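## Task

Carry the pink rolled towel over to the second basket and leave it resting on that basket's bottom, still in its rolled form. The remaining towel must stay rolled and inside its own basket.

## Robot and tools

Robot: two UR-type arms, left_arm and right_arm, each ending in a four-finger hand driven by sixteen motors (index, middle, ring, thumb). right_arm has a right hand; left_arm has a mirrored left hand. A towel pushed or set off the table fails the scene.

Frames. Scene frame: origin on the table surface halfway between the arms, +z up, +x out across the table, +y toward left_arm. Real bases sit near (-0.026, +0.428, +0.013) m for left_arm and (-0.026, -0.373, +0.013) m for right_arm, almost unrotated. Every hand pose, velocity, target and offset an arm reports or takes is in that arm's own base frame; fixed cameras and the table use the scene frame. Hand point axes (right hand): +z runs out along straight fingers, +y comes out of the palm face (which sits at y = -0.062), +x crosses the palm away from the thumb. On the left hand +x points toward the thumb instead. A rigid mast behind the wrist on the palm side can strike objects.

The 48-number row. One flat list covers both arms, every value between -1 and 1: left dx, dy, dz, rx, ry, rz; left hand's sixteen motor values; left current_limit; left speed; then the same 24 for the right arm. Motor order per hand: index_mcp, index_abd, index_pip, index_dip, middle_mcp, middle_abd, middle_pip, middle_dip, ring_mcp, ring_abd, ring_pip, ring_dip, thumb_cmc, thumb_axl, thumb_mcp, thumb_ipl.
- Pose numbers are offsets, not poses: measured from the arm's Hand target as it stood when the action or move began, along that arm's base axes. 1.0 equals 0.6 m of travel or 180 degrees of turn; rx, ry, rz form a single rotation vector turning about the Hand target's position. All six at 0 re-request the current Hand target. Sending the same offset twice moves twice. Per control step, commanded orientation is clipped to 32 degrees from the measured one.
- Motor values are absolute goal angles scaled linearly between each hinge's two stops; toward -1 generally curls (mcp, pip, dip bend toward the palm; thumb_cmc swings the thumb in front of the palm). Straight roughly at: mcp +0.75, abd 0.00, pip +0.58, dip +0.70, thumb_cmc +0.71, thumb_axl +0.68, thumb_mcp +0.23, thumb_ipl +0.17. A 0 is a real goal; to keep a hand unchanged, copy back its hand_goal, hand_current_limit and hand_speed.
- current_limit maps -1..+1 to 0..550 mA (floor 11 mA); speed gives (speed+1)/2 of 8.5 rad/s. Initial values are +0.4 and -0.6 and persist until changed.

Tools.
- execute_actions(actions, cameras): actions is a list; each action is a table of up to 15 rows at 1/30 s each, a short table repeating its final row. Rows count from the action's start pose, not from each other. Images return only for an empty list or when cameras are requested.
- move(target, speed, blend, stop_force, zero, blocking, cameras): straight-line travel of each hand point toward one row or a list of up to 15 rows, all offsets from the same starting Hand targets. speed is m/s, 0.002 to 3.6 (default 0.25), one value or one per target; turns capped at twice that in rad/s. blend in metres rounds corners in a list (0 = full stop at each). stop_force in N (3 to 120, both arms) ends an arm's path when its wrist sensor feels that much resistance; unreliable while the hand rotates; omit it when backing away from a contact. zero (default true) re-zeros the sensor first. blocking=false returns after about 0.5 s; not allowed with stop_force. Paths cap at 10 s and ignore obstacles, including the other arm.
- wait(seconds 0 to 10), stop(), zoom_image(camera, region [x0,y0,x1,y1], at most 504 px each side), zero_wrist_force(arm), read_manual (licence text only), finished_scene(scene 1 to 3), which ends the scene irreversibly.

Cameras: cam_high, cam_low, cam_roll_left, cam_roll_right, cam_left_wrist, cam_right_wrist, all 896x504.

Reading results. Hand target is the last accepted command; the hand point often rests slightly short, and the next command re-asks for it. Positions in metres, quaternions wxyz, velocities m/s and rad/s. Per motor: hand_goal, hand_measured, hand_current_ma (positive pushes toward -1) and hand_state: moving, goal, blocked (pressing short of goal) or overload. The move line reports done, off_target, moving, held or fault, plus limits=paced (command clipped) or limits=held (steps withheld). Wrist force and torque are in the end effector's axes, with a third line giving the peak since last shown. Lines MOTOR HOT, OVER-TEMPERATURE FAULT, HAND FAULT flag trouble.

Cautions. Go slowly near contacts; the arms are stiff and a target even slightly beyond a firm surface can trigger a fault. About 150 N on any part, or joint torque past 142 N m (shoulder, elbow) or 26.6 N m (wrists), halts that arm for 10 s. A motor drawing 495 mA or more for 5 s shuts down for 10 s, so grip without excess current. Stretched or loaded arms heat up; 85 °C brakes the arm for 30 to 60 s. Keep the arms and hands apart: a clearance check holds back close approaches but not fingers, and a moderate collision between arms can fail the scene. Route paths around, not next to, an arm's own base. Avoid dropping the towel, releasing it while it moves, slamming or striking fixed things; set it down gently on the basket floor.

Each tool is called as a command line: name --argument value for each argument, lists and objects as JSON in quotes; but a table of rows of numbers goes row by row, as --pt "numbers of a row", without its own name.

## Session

execute_actions --actions '[]'

Scene clock: 0.00 s.
left_arm: end_effector_position=(+0.5559, -0.7221, +0.3454) hand_goal=(+0.754, +0.000, +0.576, +0.696, +0.754, +0.000, +0.576, +0.696, +0.754, +0.000, +0.576, +0.696, +0.714, +0.678, +0.226, +0.168) hand_measured=(+0.754, +0.000, +0.576, +0.696, +0.754, +0.000, +0.576, +0.696, +0.754, +0.000, +0.576, +0.696, +0.714, +0.678, +0.226, +0.168) hand_current_ma=(+0, +0, +0, +0, +0, +0, +0, +0, +0, +0, +0, +0, +0, +0, +0, +0) hand_state=(goal, goal, goal, goal, goal, goal, goal, goal, goal, goal, goal, goal, goal, goal, goal, goal) hand_current_limit=0.40 hand_speed=-0.60 end_effector_quat_wxyz=(+0.221, +0.974, -0.046, +0.025) | right_arm: end_effector_position=(+0.4608, -0.6003, +0.2419) hand_goal=(+0.754, +0.000, +0.576, +0.696, +0.754, +0.000, +0.576, +0.696, +0.754, +0.000, +0.576, +0.696, +0.714, +0.678, +0.226, +0.168) hand_measured=(+0.754, +0.000, +0.576, +0.696, +0.754, +0.000, +0.576, +0.696, +0.754, +0.000, +0.576, +0.696, +0.714, +0.678, +0.226, +0.168) hand_current_ma=(+0, +0, +0, +0, +0, +0, +0, +0, +0, +0, +0, +0, +0, +0, +0, +0) hand_state=(goal, goal, goal, goal, goal, goal, goal, goal, goal, goal, goal, goal, goal, goal, goal, goal) hand_current_limit=0.40 hand_speed=-0.60 end_effector_quat_wxyz=(-0.250, +0.909, -0.334, +0.006)
Joint positions: left_arm=[2.523 -2.242 -0.924 -1.25 1.229 0.994] | right_arm=[-1.097 -0.654 0.419 -0.986 -1.199 1.112]
Joint velocities: within noise
Joint torques (N m): no reading
Wrist force (N): no reading
Wrist torque (N m): no reading
Wrist force, peak (N): no reading
Hand target: left_arm +0.5559, -0.7221, +0.3454; +0.221, +0.974, -0.046, +0.025 | right_arm +0.4608, -0.6003, +0.2419; -0.250, +0.909, -0.334, +0.006
camera_calibration:
cam_left_wrist: T_world_to_cam=[[-0.726177, 0.630478, -0.274162, 0.91404], [0.49596, 0.756565, 0.426184, 0.0841615], [0.476121, 0.173511, -0.862092, 0.281569], [0, 0, 0, 1]] pos_world=[0.487953, -0.688811, 0.457465]
cam_right_wrist: T_world_to_cam=[[-0.988397, 0.0465346, -0.144589, 0.550471], [-0.124816, 0.293637, 0.947733, -0.0416258], [0.0865591, 0.954784, -0.284422, 0.727275], [0, 0, 0, 1]] pos_world=[0.475936, -0.707784, 0.325895]

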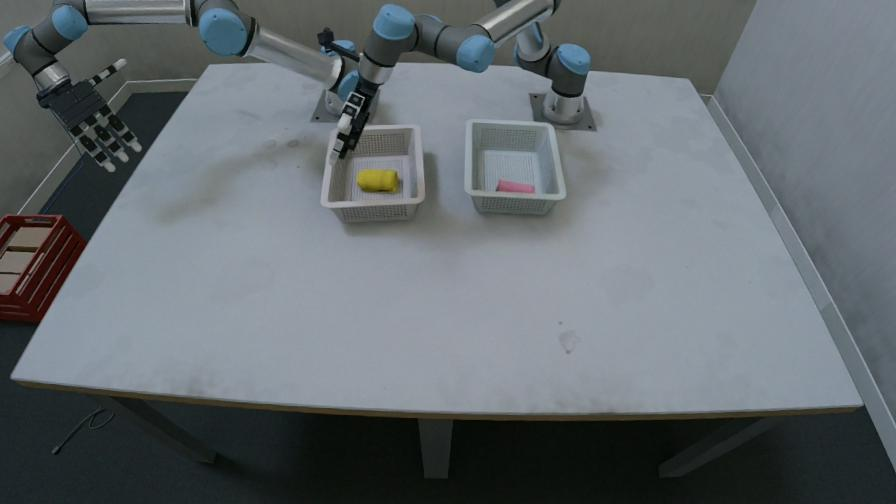

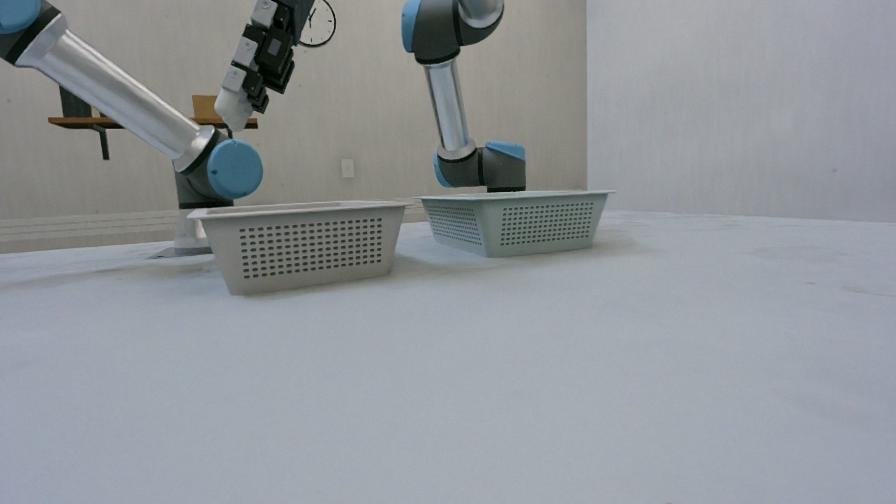

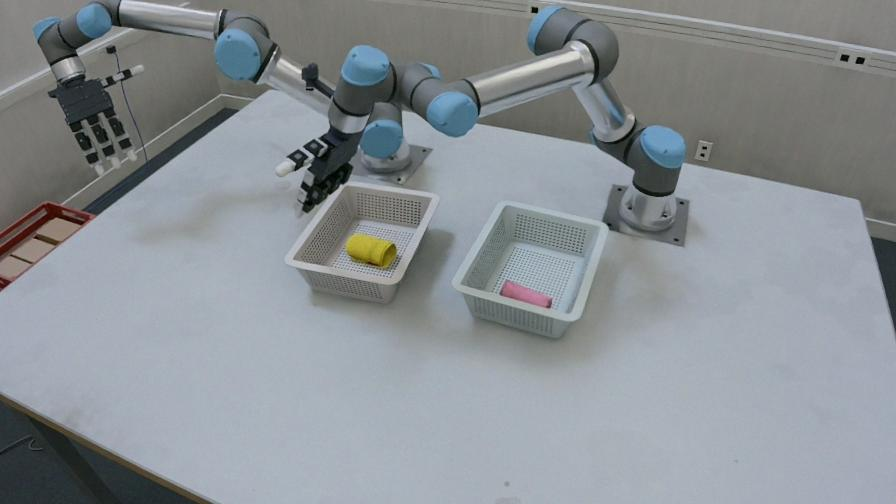

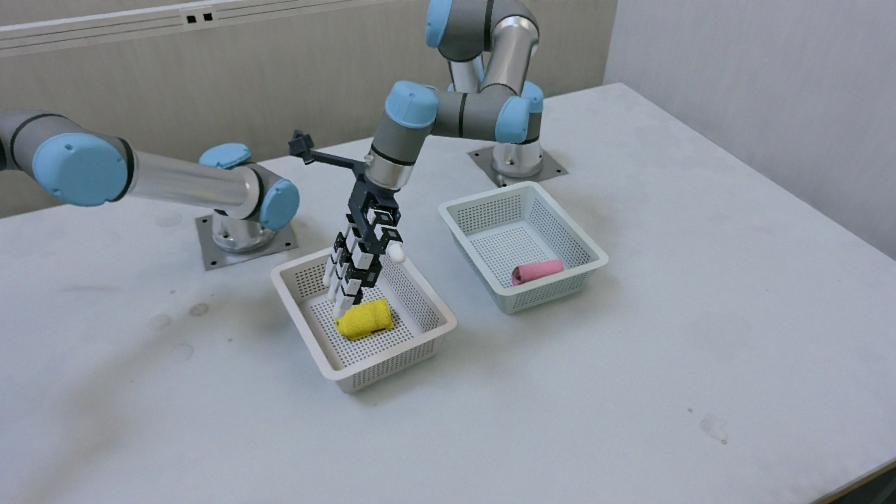

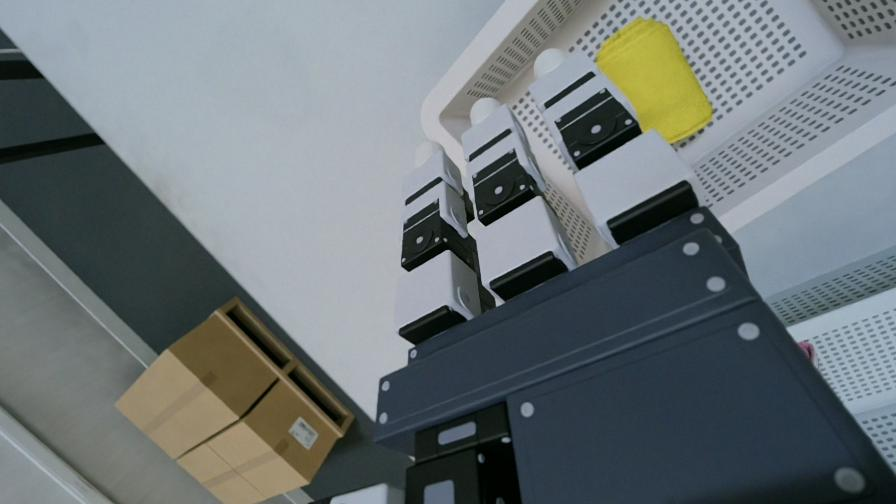

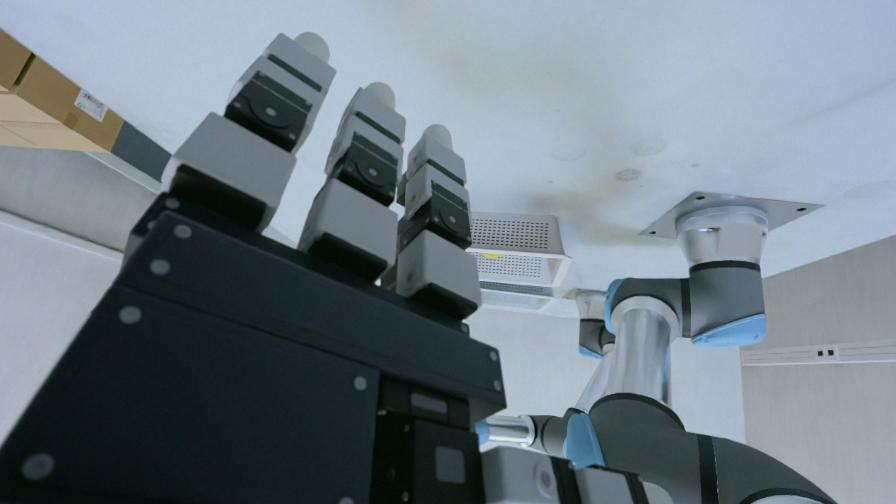

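zoom_image --camera "cam_high" --region '[300, 90, 580, 240]'

zoom_image --camera "cam_roll_left" --region '[440, 180, 620, 350]'

zoom_image --camera "cam_roll_right" --region '[430, 170, 620, 330]'

zoom_image --camera "cam_high" --region '[450, 100, 580, 230]'

zoom_image --camera "cam_roll_right" --region '[260, 230, 470, 400]'

zoom_image --camera "cam_roll_left" --region '[270, 160, 450, 320]'

zoom_image --camera "cam_low" --region '[180, 160, 640, 320]'

Scaled by 1.800 from the camera's 896x504 image, which has a finer 1280x720 frame.

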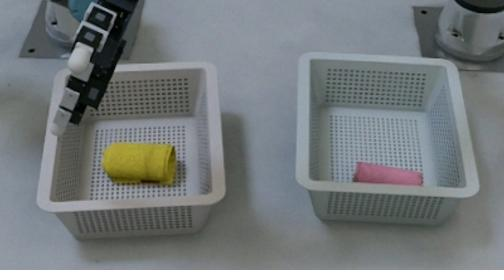

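Scaled by 2.800 from the camera's 896x504 image, which has a finer 1280x720 frame.

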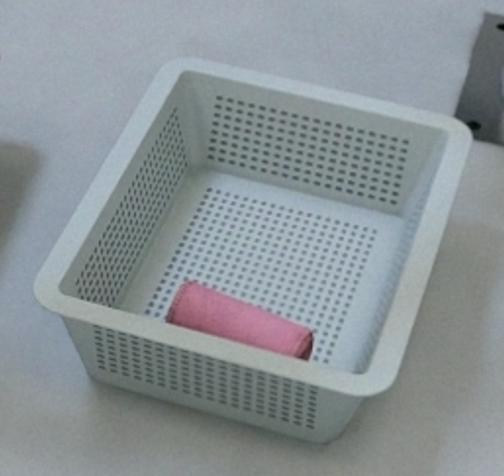

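Scaled by 2.653 from the camera's 896x504 image, which has a finer 1280x720 frame.

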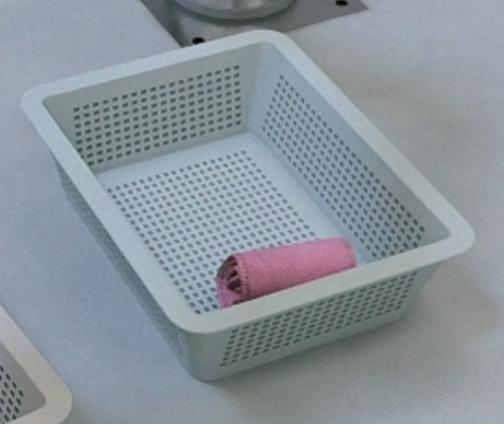

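Scaled by 3.877 from the camera's 896x504 image, which has a finer 1280x720 frame.

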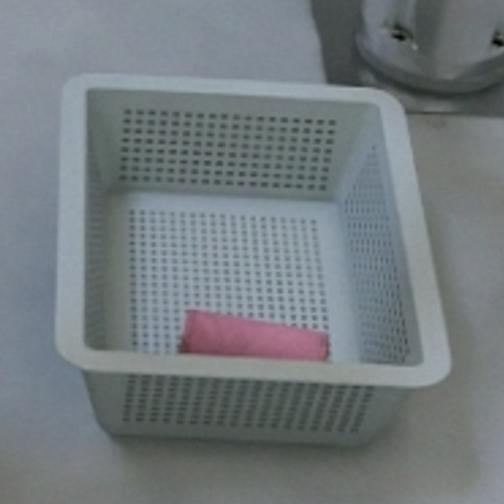

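Scaled by 2.400 from the camera's 896x504 image, which has a finer 1280x720 frame.

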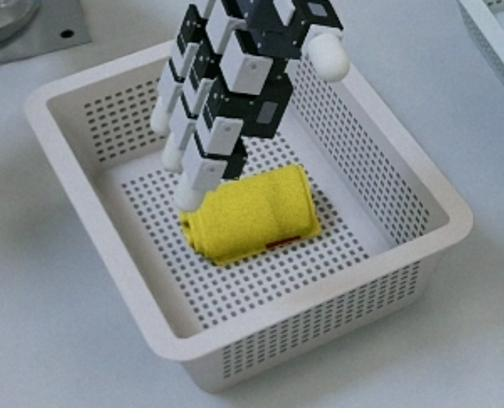

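Scaled by 2.800 from the camera's 896x504 image, which has a finer 1280x720 frame.

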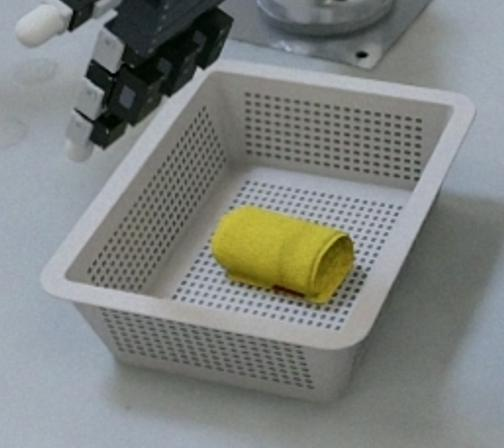

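Scaled by 1.096 from the camera's 896x504 image, which has a finer 1280x720 frame.

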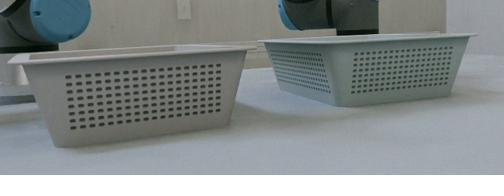

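move --target '[0.0235,0.862,-0.009,0.1065,0.116,0.477,0.754,0,0.576,0.696,0.754,0,0.576,0.696,0.754,0,0.576,0.696,0.714,0.678,0.226,0.168,0.7,-0.6,-0.101,0.80,0.03,-0.1208,0.1117,-0.2304,0.754,0,0.576,0.696,0.754,0,0.576,0.696,0.754,0,0.576,0.696,0.714,0.678,0.226,0.168,0.7,-0.6]' --speed 0.35 --cameras '["cam_high","cam_roll_left","cam_roll_right"]'

Scene clock: 14.17 s.
left_arm: end_effector_position=(+0.5700, -0.2050, +0.3400) hand_goal=(+0.754, +0.000, +0.576, +0.696, +0.754, +0.000, +0.576, +0.696, +0.754, +0.000, +0.576, +0.696, +0.714, +0.678, +0.226, +0.168) hand_measured=(+0.754, +0.000, +0.576, +0.696, +0.754, +0.000, +0.576, +0.696, +0.754, +0.000, +0.576, +0.696, +0.716, +0.678, +0.224, +0.168) hand_current_ma=(+1, +0, +1, +0, +1, +0, +1, +0, +1, +0, +1, +0, +2, -1, -5, -1) hand_state=(goal, goal, goal, goal, goal, goal, goal, goal, goal, goal, goal, goal, goal, goal, goal, goal) hand_current_limit=0.70 hand_speed=-0.60 end_effector_quat_wxyz=(+0.000, +0.754, +0.657, +0.000) | right_arm: end_effector_position=(+0.4002, -0.1204, +0.2599) hand_goal=(+0.754, +0.000, +0.576, +0.696, +0.754, +0.000, +0.576, +0.696, +0.754, +0.000, +0.576, +0.696, +0.714, +0.678, +0.226, +0.168) hand_measured=(+0.750, +0.000, +0.576, +0.696, +0.750, +0.000, +0.576, +0.696, +0.750, +0.000, +0.576, +0.696, +0.712, +0.678, +0.224, +0.168) hand_current_ma=(-3, +0, +0, +0, -3, +0, +0, +0, -4, +0, +0, +0, -1, +0, -2, +0) hand_state=(goal, goal, goal, goal, goal, goal, goal, goal, goal, goal, goal, goal, goal, goal, goal, goal) hand_current_limit=0.70 hand_speed=-0.60 end_effector_quat_wxyz=(+0.000, +0.750, -0.661, +0.000)
Joint positions: left_arm=[2.976 -1.619 -1.567 -1.527 1.571 -0.027] | right_arm=[-0.532 -1.553 1.805 -1.823 -1.571 2.483]
Joint torques (N m): left_arm=[10.49 29.43 28.33 -0.39 2.96 -2.81] | right_arm=[5.8 -36.4 -14.56 -0.73 -3.3 1.54]
Wrist force (N): left_arm=[0.3 0.6 -0.1] | right_arm=[-0.9 -1.5 -0.1]
Wrist torque (N m): left_arm=[0.10 -0.07 0.15] | right_arm=[-0.07 0.09 -0.10]
Wrist force, peak (N): left_arm=[0.1 1.3 0.3] | right_arm=[-1.8 -1.7 0.0]
Hand target: left_arm +0.5700, -0.2049, +0.3400; +0.000, +0.754, +0.657, +0.000 | right_arm +0.4002, -0.1203, +0.2599; +0.000, +0.750, -0.661, +0.000
Off the commanded pose: left_arm 0.000 m, 0 deg | right_arm 0.000 m, 0 deg.
move: done
Images, in order (width x height): cam_high 896x504, cam_roll_left 896x504, cam_roll_right 896x504.

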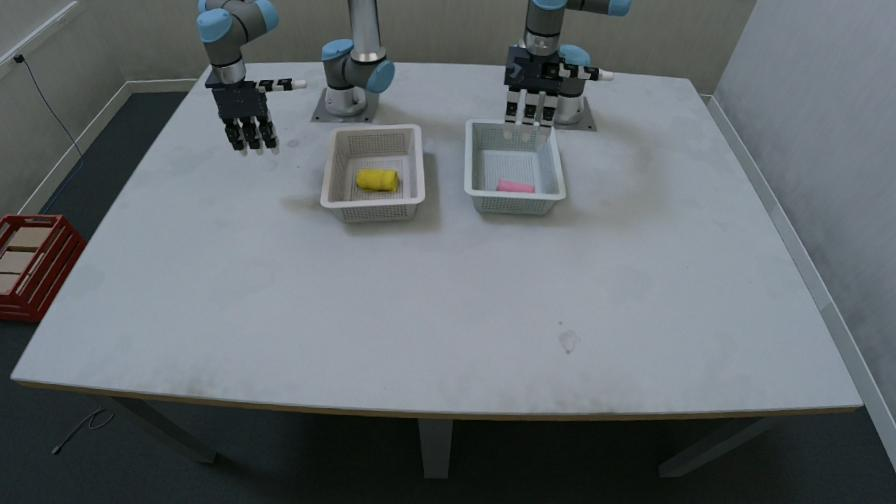

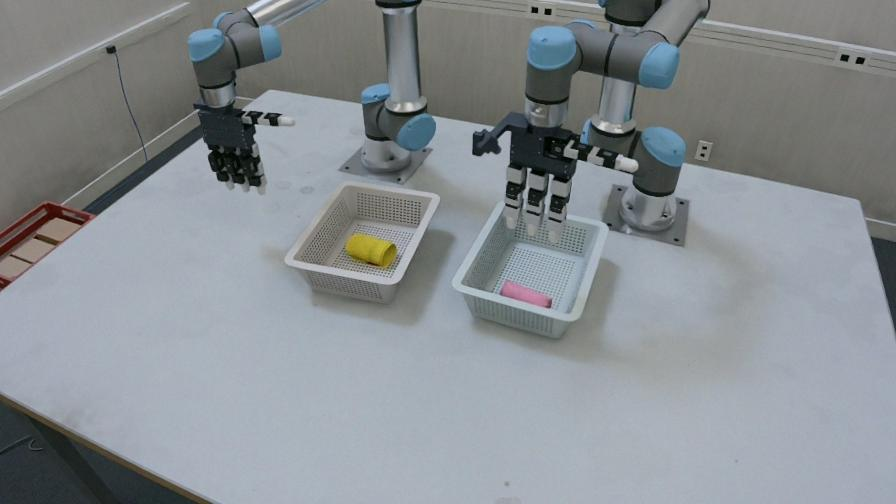

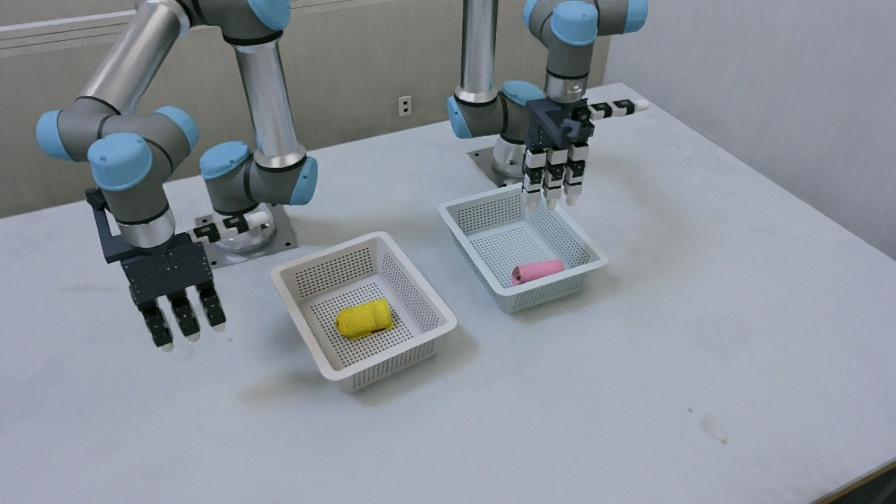

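zoom_image --camera "cam_high" --region '[450, 80, 610, 230]'

zoom_image --camera "cam_roll_left" --region '[440, 180, 620, 350]'

zoom_image --camera "cam_high" --region '[200, 90, 440, 240]'

zoom_image --camera "cam_roll_right" --region '[110, 220, 470, 400]'

Scaled by 3.150 from the camera's 896x504 image, which has a finer 1280x720 frame.

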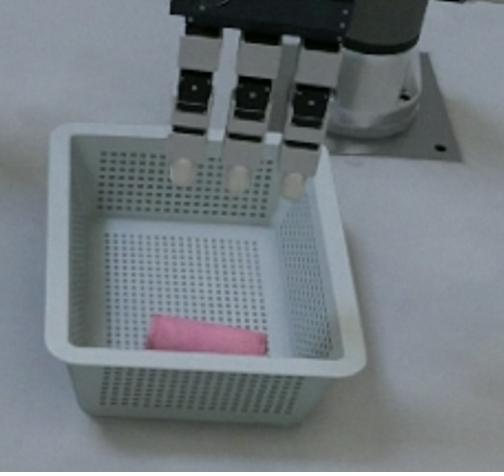

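Scaled by 2.800 from the camera's 896x504 image, which has a finer 1280x720 frame.

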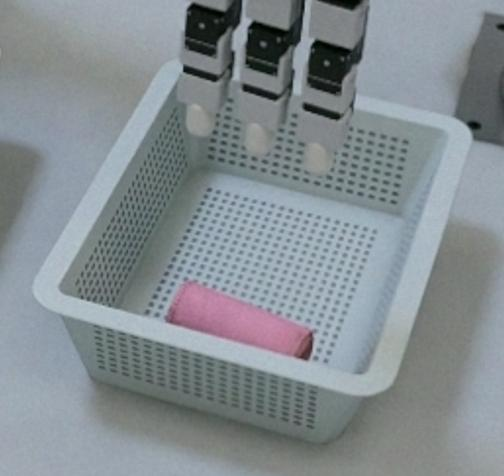

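Scaled by 2.100 from the camera's 896x504 image, which has a finer 1280x720 frame.

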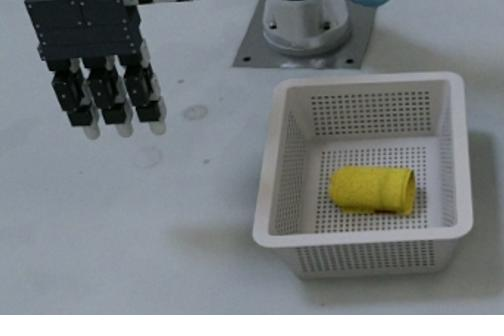

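Scaled by 1.400 from the camera's 896x504 image, which has a finer 1280x720 frame.

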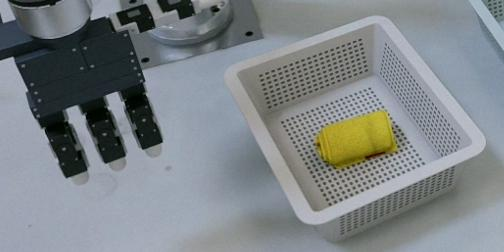

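move --target '[0.0067,0,-0.285,0,0,0,0.754,0,0.576,0.696,0.754,0,0.576,0.696,0.754,0,0.576,0.696,0.714,0.678,0.226,0.168,0.7,-0.6,-0.157,0.525,-0.018,0,0,0,0.754,0,0.576,0.696,0.754,0,0.576,0.696,0.754,0,0.576,0.696,0.714,0.678,0.226,0.168,0.7,-0.6]' --speed 0.25

move --target '[0,0,-0.07,0,0,0,0.754,0,0.576,0.696,0.754,0,0.576,0.696,0.754,0,0.576,0.696,0.714,0.678,0.226,0.168,0.7,-0.6,0,0,-0.19,0,0,0,0.754,0,0.576,0.696,0.754,0,0.576,0.696,0.754,0,0.576,0.696,0.714,0.678,0.226,0.168,0.7,-0.6]' --speed 0.05 --stop_force 6 --cameras '["cam_high","cam_roll_left","cam_roll_right"]'

zoom_image --camera "cam_high" --region '[450, 80, 610, 230]'

zoom_image --camera "cam_roll_left" --region '[440, 180, 620, 350]'

zoom_image --camera "cam_high" --region '[300, 90, 460, 240]'

zoom_image --camera "cam_roll_right" --region '[250, 220, 470, 400]'

Scene clock: 18.27 s.
left_arm: end_effector_position=(+0.5740, -0.2049, +0.1691) hand_goal=(+0.754, +0.000, +0.576, +0.696, +0.754, +0.000, +0.576, +0.696, +0.754, +0.000, +0.576, +0.696, +0.714, +0.678, +0.226, +0.168) hand_measured=(+0.754, +0.000, +0.576, +0.696, +0.754, +0.000, +0.576, +0.696, +0.754, +0.000, +0.576, +0.696, +0.716, +0.678, +0.224, +0.168) hand_current_ma=(+1, +0, +1, +0, +0, -1, +1, +0, +1, +0, +1, +0, +2, -1, -5, -1) hand_state=(goal, goal, goal, goal, goal, goal, goal, goal, goal, goal, goal, goal, goal, goal, goal, goal) hand_current_limit=0.70 hand_speed=-0.60 end_effector_quat_wxyz=(+0.000, +0.754, +0.657, +0.000) | right_arm: end_effector_position=(+0.3060, +0.1945, +0.2491) hand_goal=(+0.754, +0.000, +0.576, +0.696, +0.754, +0.000, +0.576, +0.696, +0.754, +0.000, +0.576, +0.696, +0.714, +0.678, +0.226, +0.168) hand_measured=(+0.750, +0.000, +0.576, +0.696, +0.750, +0.000, +0.576, +0.696, +0.750, +0.000, +0.576, +0.696, +0.712, +0.678, +0.224, +0.168) hand_current_ma=(-3, +0, +0, +0, -3, +0, +0, +0, -4, +0, +0, +0, -1, +0, -2, +0) hand_state=(goal, goal, goal, goal, goal, goal, goal, goal, goal, goal, goal, goal, goal, goal, goal, goal) hand_current_limit=0.70 hand_speed=-0.60 end_effector_quat_wxyz=(+0.000, +0.750, -0.661, +0.000)
Joint positions: left_arm=[2.977 -1.734 -1.893 -1.086 1.571 -0.026] | right_arm=[0.122 -1.725 1.993 -1.838 -1.57 3.138]
Joint torques (N m): left_arm=[2.52 19.73 13.49 4.56 0.04 2.71] | right_arm=[5.38 -6.73 -31.94 -3.55 -3.19 1.41]
Wrist force (N): left_arm=[-0.2 0.2 -0.8] | right_arm=[-0.7 -1.3 0.0]
Wrist torque (N m): left_arm=[0.12 -0.08 -0.04] | right_arm=[-0.08 0.07 -0.12]
Wrist force, peak (N): left_arm=[0.1 0.6 -1.2] | right_arm=[-1.0 -1.7 0.1]
Hand target: left_arm +0.5740, -0.2049, +0.1690; +0.000, +0.754, +0.657, +0.000 | right_arm +0.3060, +0.1947, +0.2491; +0.000, +0.750, -0.661, +0.000
Off the commanded pose: left_arm 0.000 m, 0 deg | right_arm 0.000 m, 0 deg.
move: done

Scene clock: 21.77 s.
left_arm: end_effector_position=(+0.5740, -0.2049, +0.1560) hand_goal=(+0.754, +0.000, +0.576, +0.696, +0.754, +0.000, +0.576, +0.696, +0.754, +0.000, +0.576, +0.696, +0.714, +0.678, +0.226, +0.168) hand_measured=(+0.762, +0.000, +0.582, +0.700, +0.762, -0.004, +0.582, +0.700, +0.760, +0.000, +0.582, +0.698, +0.716, +0.678, +0.224, +0.168) hand_current_ma=(+23, +0, +12, +6, +21, -6, +14, +6, +17, -1, +11, +5, +2, -1, -6, -1) hand_state=(goal, goal, goal, goal, goal, goal, goal, goal, goal, goal, goal, goal, goal, goal, goal, goal) hand_current_limit=0.70 hand_speed=-0.60 end_effector_quat_wxyz=(+0.000, +0.754, +0.657, +0.000) | right_arm: end_effector_position=(+0.3060, +0.1947, +0.1351) hand_goal=(+0.754, +0.000, +0.576, +0.696, +0.754, +0.000, +0.576, +0.696, +0.754, +0.000, +0.576, +0.696, +0.714, +0.678, +0.226, +0.168) hand_measured=(+0.750, +0.000, +0.576, +0.696, +0.750, +0.000, +0.576, +0.696, +0.750, +0.000, +0.576, +0.696, +0.712, +0.678, +0.224, +0.168) hand_current_ma=(-3, +0, +0, +0, -3, +0, +0, +0, -4, +0, +0, +0, -1, +0, -3, +0) hand_state=(goal, goal, goal, goal, goal, goal, goal, goal, goal, goal, goal, goal, goal, goal, goal, goal) hand_current_limit=0.70 hand_speed=-0.60 end_effector_quat_wxyz=(+0.000, +0.750, -0.661, +0.000)
Joint positions: left_arm=[2.977 -1.75 -1.912 -1.051 1.571 -0.026] | right_arm=[0.123 -1.594 2.198 -2.174 -1.571 3.138]
Joint torques (N m): left_arm=[-3.64 29.28 24.52 -0.46 -1.08 1.67] | right_arm=[5.91 -9.87 -11.62 -3.43 0.1 1.34]
Wrist force (N): left_arm=[-0.2 -1.2 -7.7] | right_arm=[-1.0 -1.3 0.2]
Wrist torque (N m): left_arm=[0.69 -0.31 -0.01] | right_arm=[-0.14 0.10 -0.15]
Wrist force, peak (N): left_arm=[-0.3 -1.0 -9.2] | right_arm=[-1.0 -1.6 0.1]
Hand target: left_arm +0.5740, -0.2049, +0.1560; +0.000, +0.754, +0.657, +0.000 (not the last commanded pose) | right_arm +0.3060, +0.1947, +0.1351; +0.000, +0.750, -0.661, +0.000
Off the commanded pose: left_arm 0.029 m, 0 deg | right_arm 0.000 m, 0 deg.
move: contact (left_arm)
Images, in order (width x height): cam_high 896x504, cam_roll_left 896x504, cam_roll_right 896x504.

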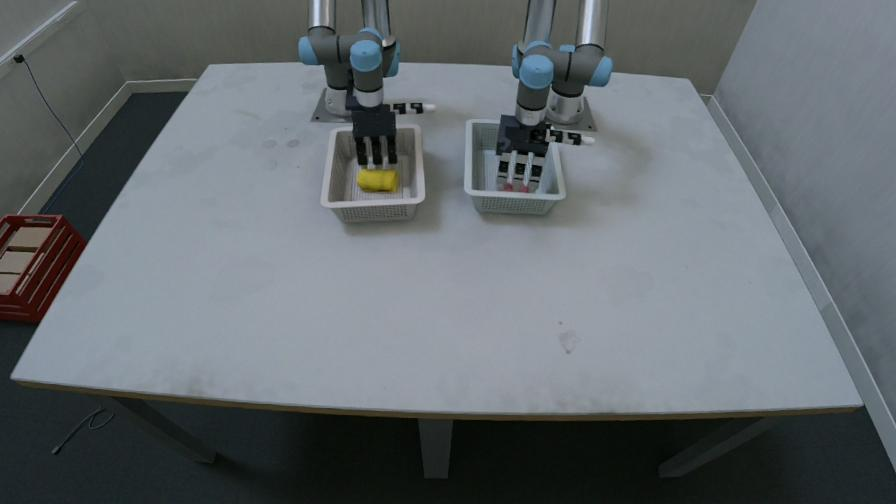

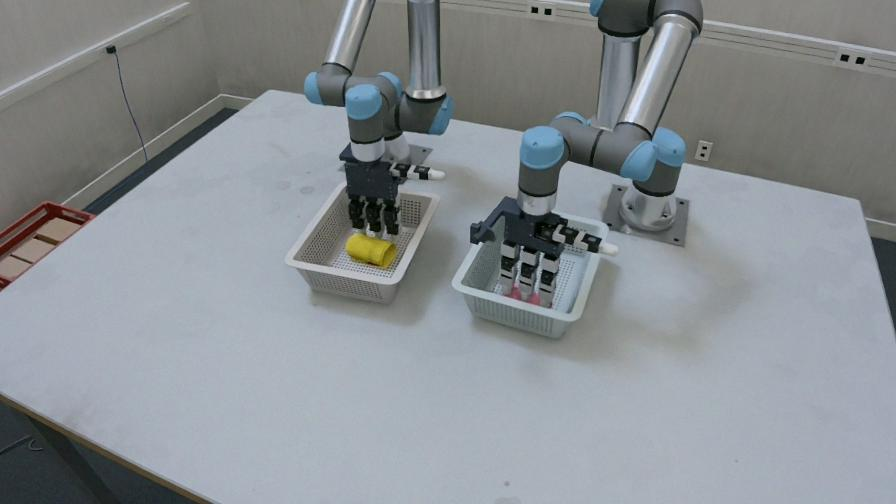

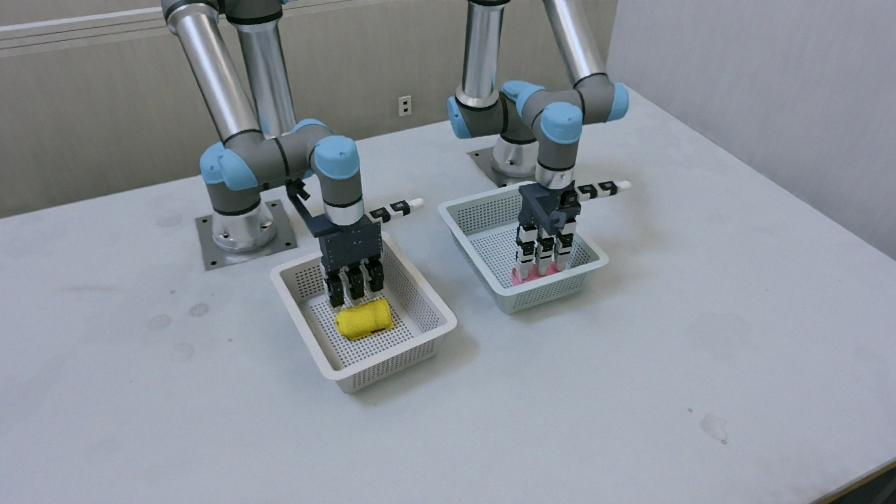

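Scaled by 3.150 from the camera's 896x504 image, which has a finer 1280x720 frame.

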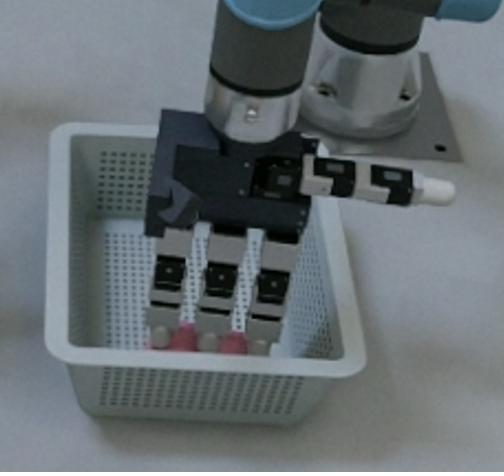

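Scaled by 2.800 from the camera's 896x504 image, which has a finer 1280x720 frame.

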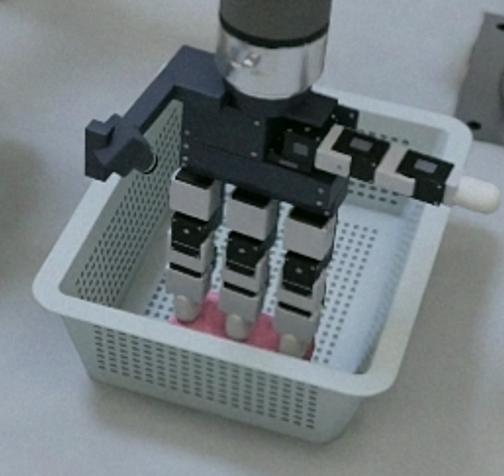

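Scaled by 3.150 from the camera's 896x504 image, which has a finer 1280x720 frame.

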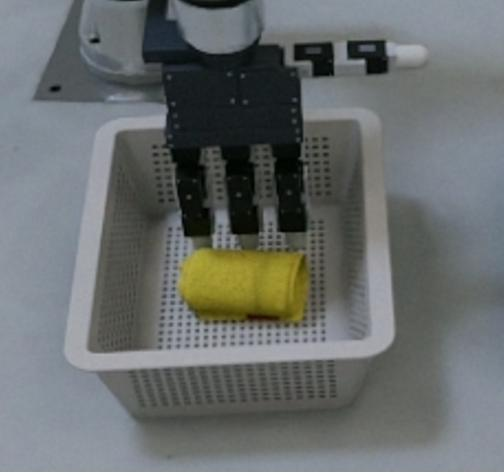

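Scaled by 2.291 from the camera's 896x504 image, which has a finer 1280x720 frame.

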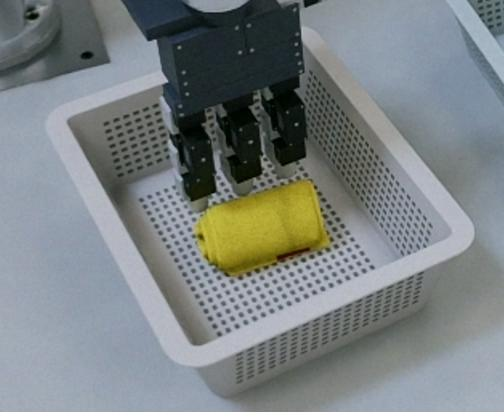

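move --target '[0,0,0.1,0,0,0, 0.754,0,0.576,0.696,0.754,0,0.576,0.696,0.754,0,0.576,0.696,0.714,0.678,0.226,0.168,0.7,-0.6, 0,0,0,0,0,0, 0.754,0,0.576,0.696,0.754,0,0.576,0.696,0.754,0,0.576,0.696,0.714,0.678,0.226,0.168,0.7,-0.6]' --speed 0.1 --cameras '["all"]'

Scene clock: 24.73 s.
left_arm: end_effector_position=(+0.5740, -0.2049, +0.2159) hand_goal=(+0.754, +0.000, +0.576, +0.696, +0.754, +0.000, +0.576, +0.696, +0.754, +0.000, +0.576, +0.696, +0.714, +0.678, +0.226, +0.168) hand_measured=(+0.756, +0.000, +0.578, +0.700, +0.756, -0.004, +0.578, +0.698, +0.756, +0.000, +0.578, +0.698, +0.716, +0.678, +0.224, +0.168) hand_current_ma=(+2, -1, +4, +6, +2, -5, +5, +5, +2, -1, +5, +5, +2, -1, -6, -1) hand_state=(goal, goal, goal, goal, goal, goal, goal, goal, goal, goal, goal, goal, goal, goal, goal, goal) hand_current_limit=0.70 hand_speed=-0.60 end_effector_quat_wxyz=(+0.000, +0.754, +0.657, +0.000) | right_arm: end_effector_position=(+0.3060, +0.1947, +0.1351) hand_goal=(+0.754, +0.000, +0.576, +0.696, +0.754, +0.000, +0.576, +0.696, +0.754, +0.000, +0.576, +0.696, +0.714, +0.678, +0.226, +0.168) hand_measured=(+0.750, +0.000, +0.576, +0.696, +0.750, +0.000, +0.576, +0.696, +0.750, +0.000, +0.576, +0.696, +0.712, +0.678, +0.224, +0.168) hand_current_ma=(-3, +0, +0, +0, -3, +0, +0, +0, -4, +0, +0, +0, -1, +0, -3, +0) hand_state=(goal, goal, goal, goal, goal, goal, goal, goal, goal, goal, goal, goal, goal, goal, goal, goal) hand_current_limit=0.70 hand_speed=-0.60 end_effector_quat_wxyz=(+0.000, +0.750, -0.661, +0.000)
Joint positions: left_arm=[2.977 -1.687 -1.817 -1.209 1.571 -0.026] | right_arm=[0.123 -1.594 2.198 -2.174 -1.571 3.138]
Joint torques (N m): left_arm=[-6.49 29.78 26.43 -0.35 -0.03 0.06] | right_arm=[5.9 -9.95 -11.91 -3.59 2.51 1.47]
Wrist force (N): left_arm=[0.3 0.3 0.0] | right_arm=[-0.6 -1.6 0.0]
Wrist torque (N m): left_arm=[0.06 -0.06 0.00] | right_arm=[-0.15 0.07 -0.14]
Wrist force, peak (N): left_arm=[-0.3 -1.0 -7.9] | right_arm=[-1.0 -1.6 0.3]
Hand target: left_arm +0.5740, -0.2049, +0.2160; +0.000, +0.754, +0.657, +0.000 | right_arm +0.3060, +0.1947, +0.1351; +0.000, +0.750, -0.661, +0.000
Off the commanded pose: left_arm 0.000 m, 0 deg | right_arm 0.000 m, 0 deg.
move: done
camera_calibration:
cam_left_wrist: T_world_to_cam=[[-0.714096, -0.698513, 0.0463279, 0.217143], [-0.477413, 0.534327, 0.697547, 0.193663], [-0.512, 0.475998, -0.71504, 0.668955], [0, 0, 0, 1]] pos_world=[0.590023, -0.270223, 0.33318]
cam_right_wrist: T_world_to_cam=[[-0.725484, 0.687652, 0.0284137, 0.116365], [0.492531, 0.489907, 0.719308, -0.389445], [0.480713, 0.535841, -0.69411, -0.0324113], [0, 0, 0, 1]] pos_world=[0.291815, 0.128141, 0.254327]

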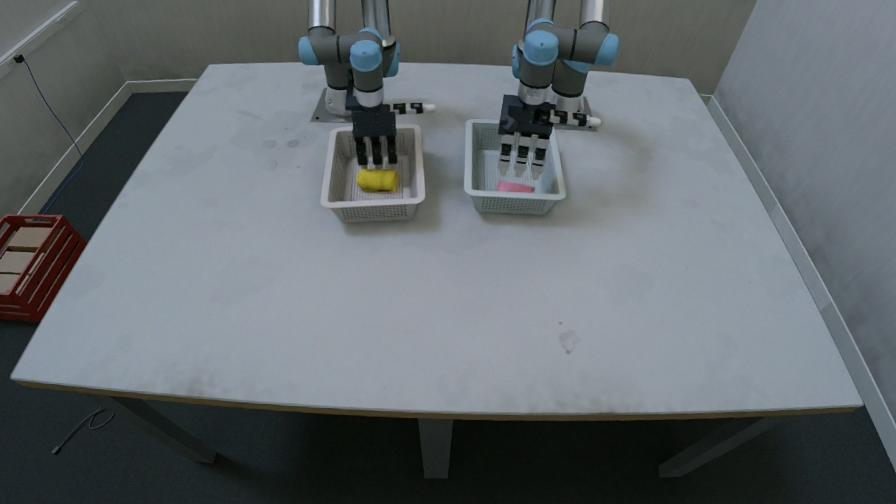

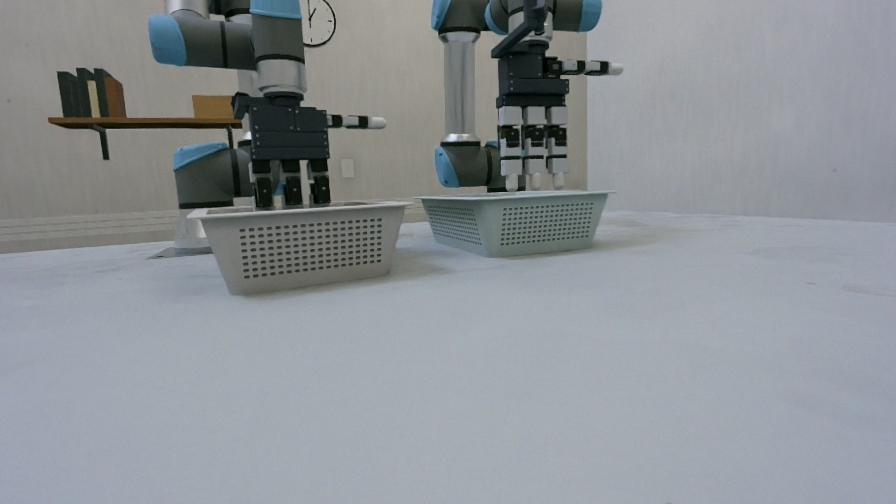

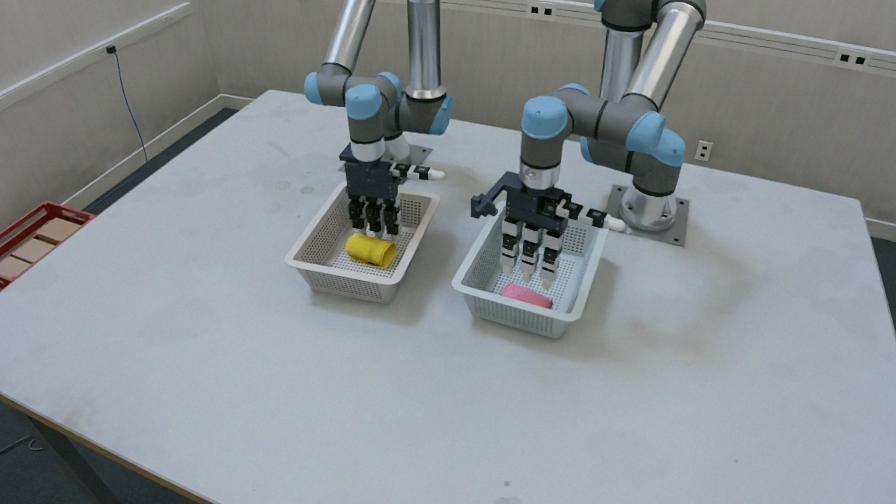

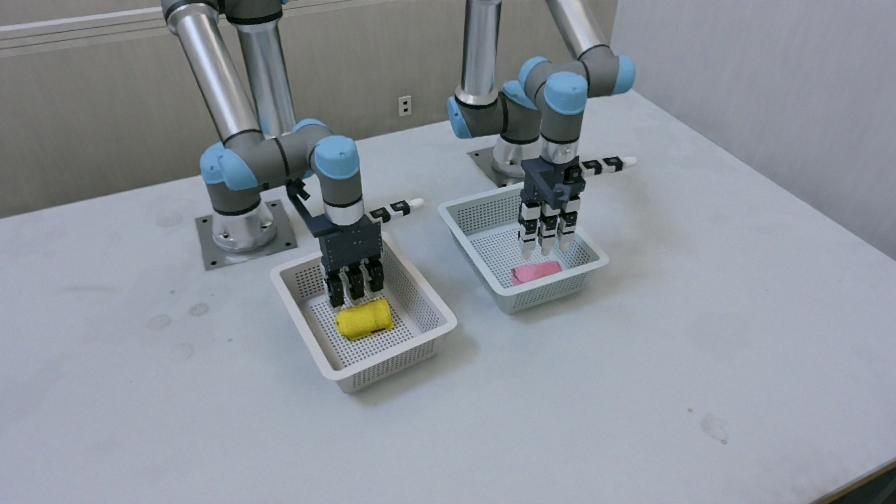

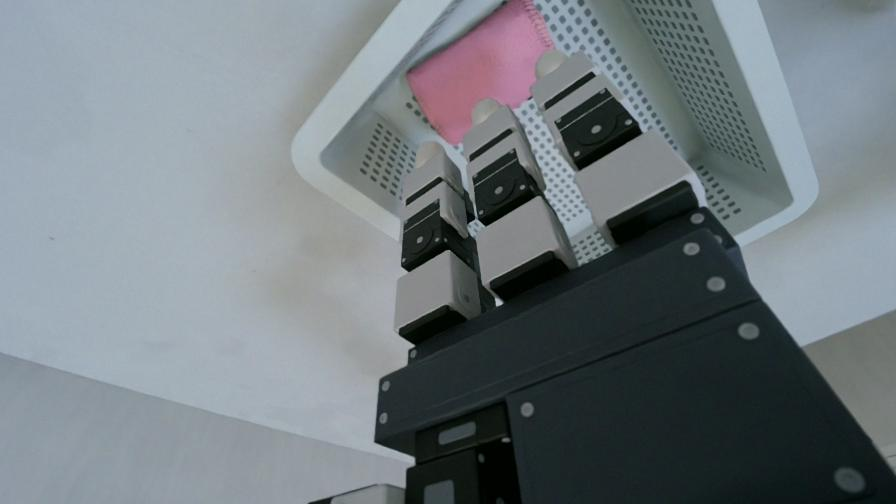

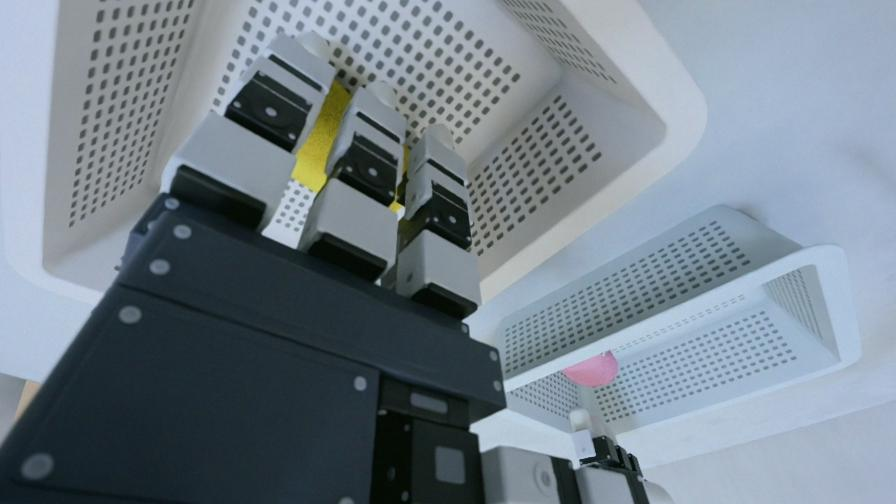

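zoom_image --camera "cam_left_wrist" --region '[330, 0, 650, 200]'

zoom_image --camera "cam_roll_left" --region '[440, 180, 640, 340]'

zoom_image --camera "cam_high" --region '[450, 100, 590, 220]'

zoom_image --camera "cam_roll_right" --region '[430, 160, 620, 320]'

Scaled by 1.575 from the camera's 896x504 image, which has a finer 1280x720 frame.

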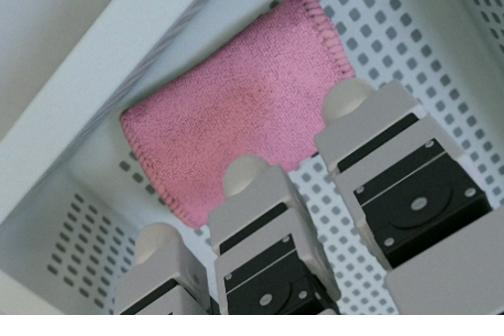

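Scaled by 2.520 from the camera's 896x504 image, which has a finer 1280x720 frame.

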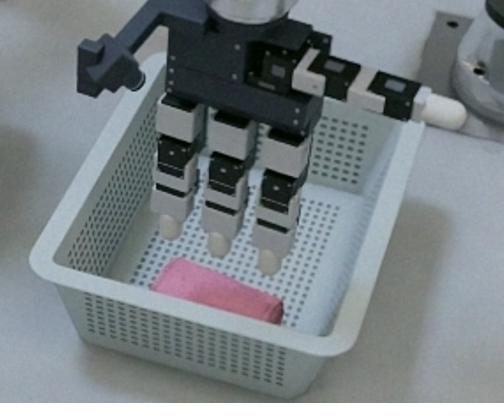

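Scaled by 3.600 from the camera's 896x504 image, which has a finer 1280x720 frame.

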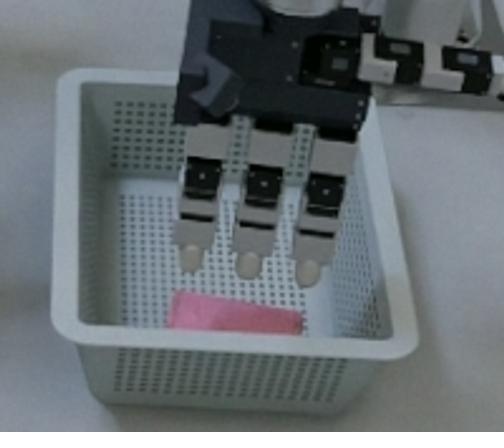

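Scaled by 2.653 from the camera's 896x504 image, which has a finer 1280x720 frame.

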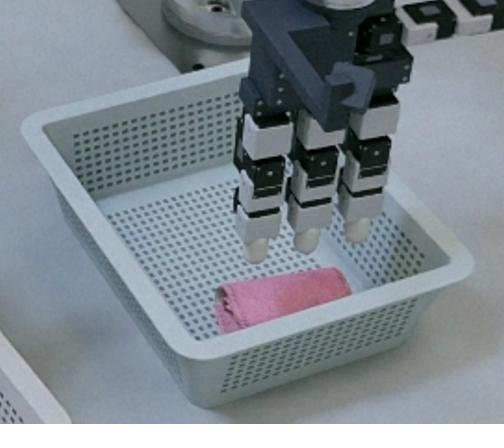

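zoom_image --camera "cam_left_wrist" --region '[340, 0, 500, 160]'

Scaled by 3.150 from the camera's 896x504 image, which has a finer 1280x720 frame.

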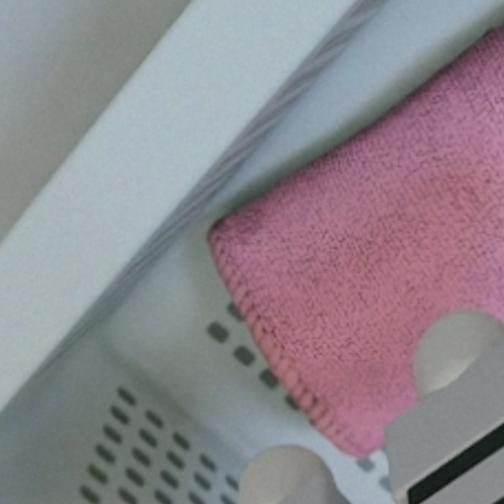

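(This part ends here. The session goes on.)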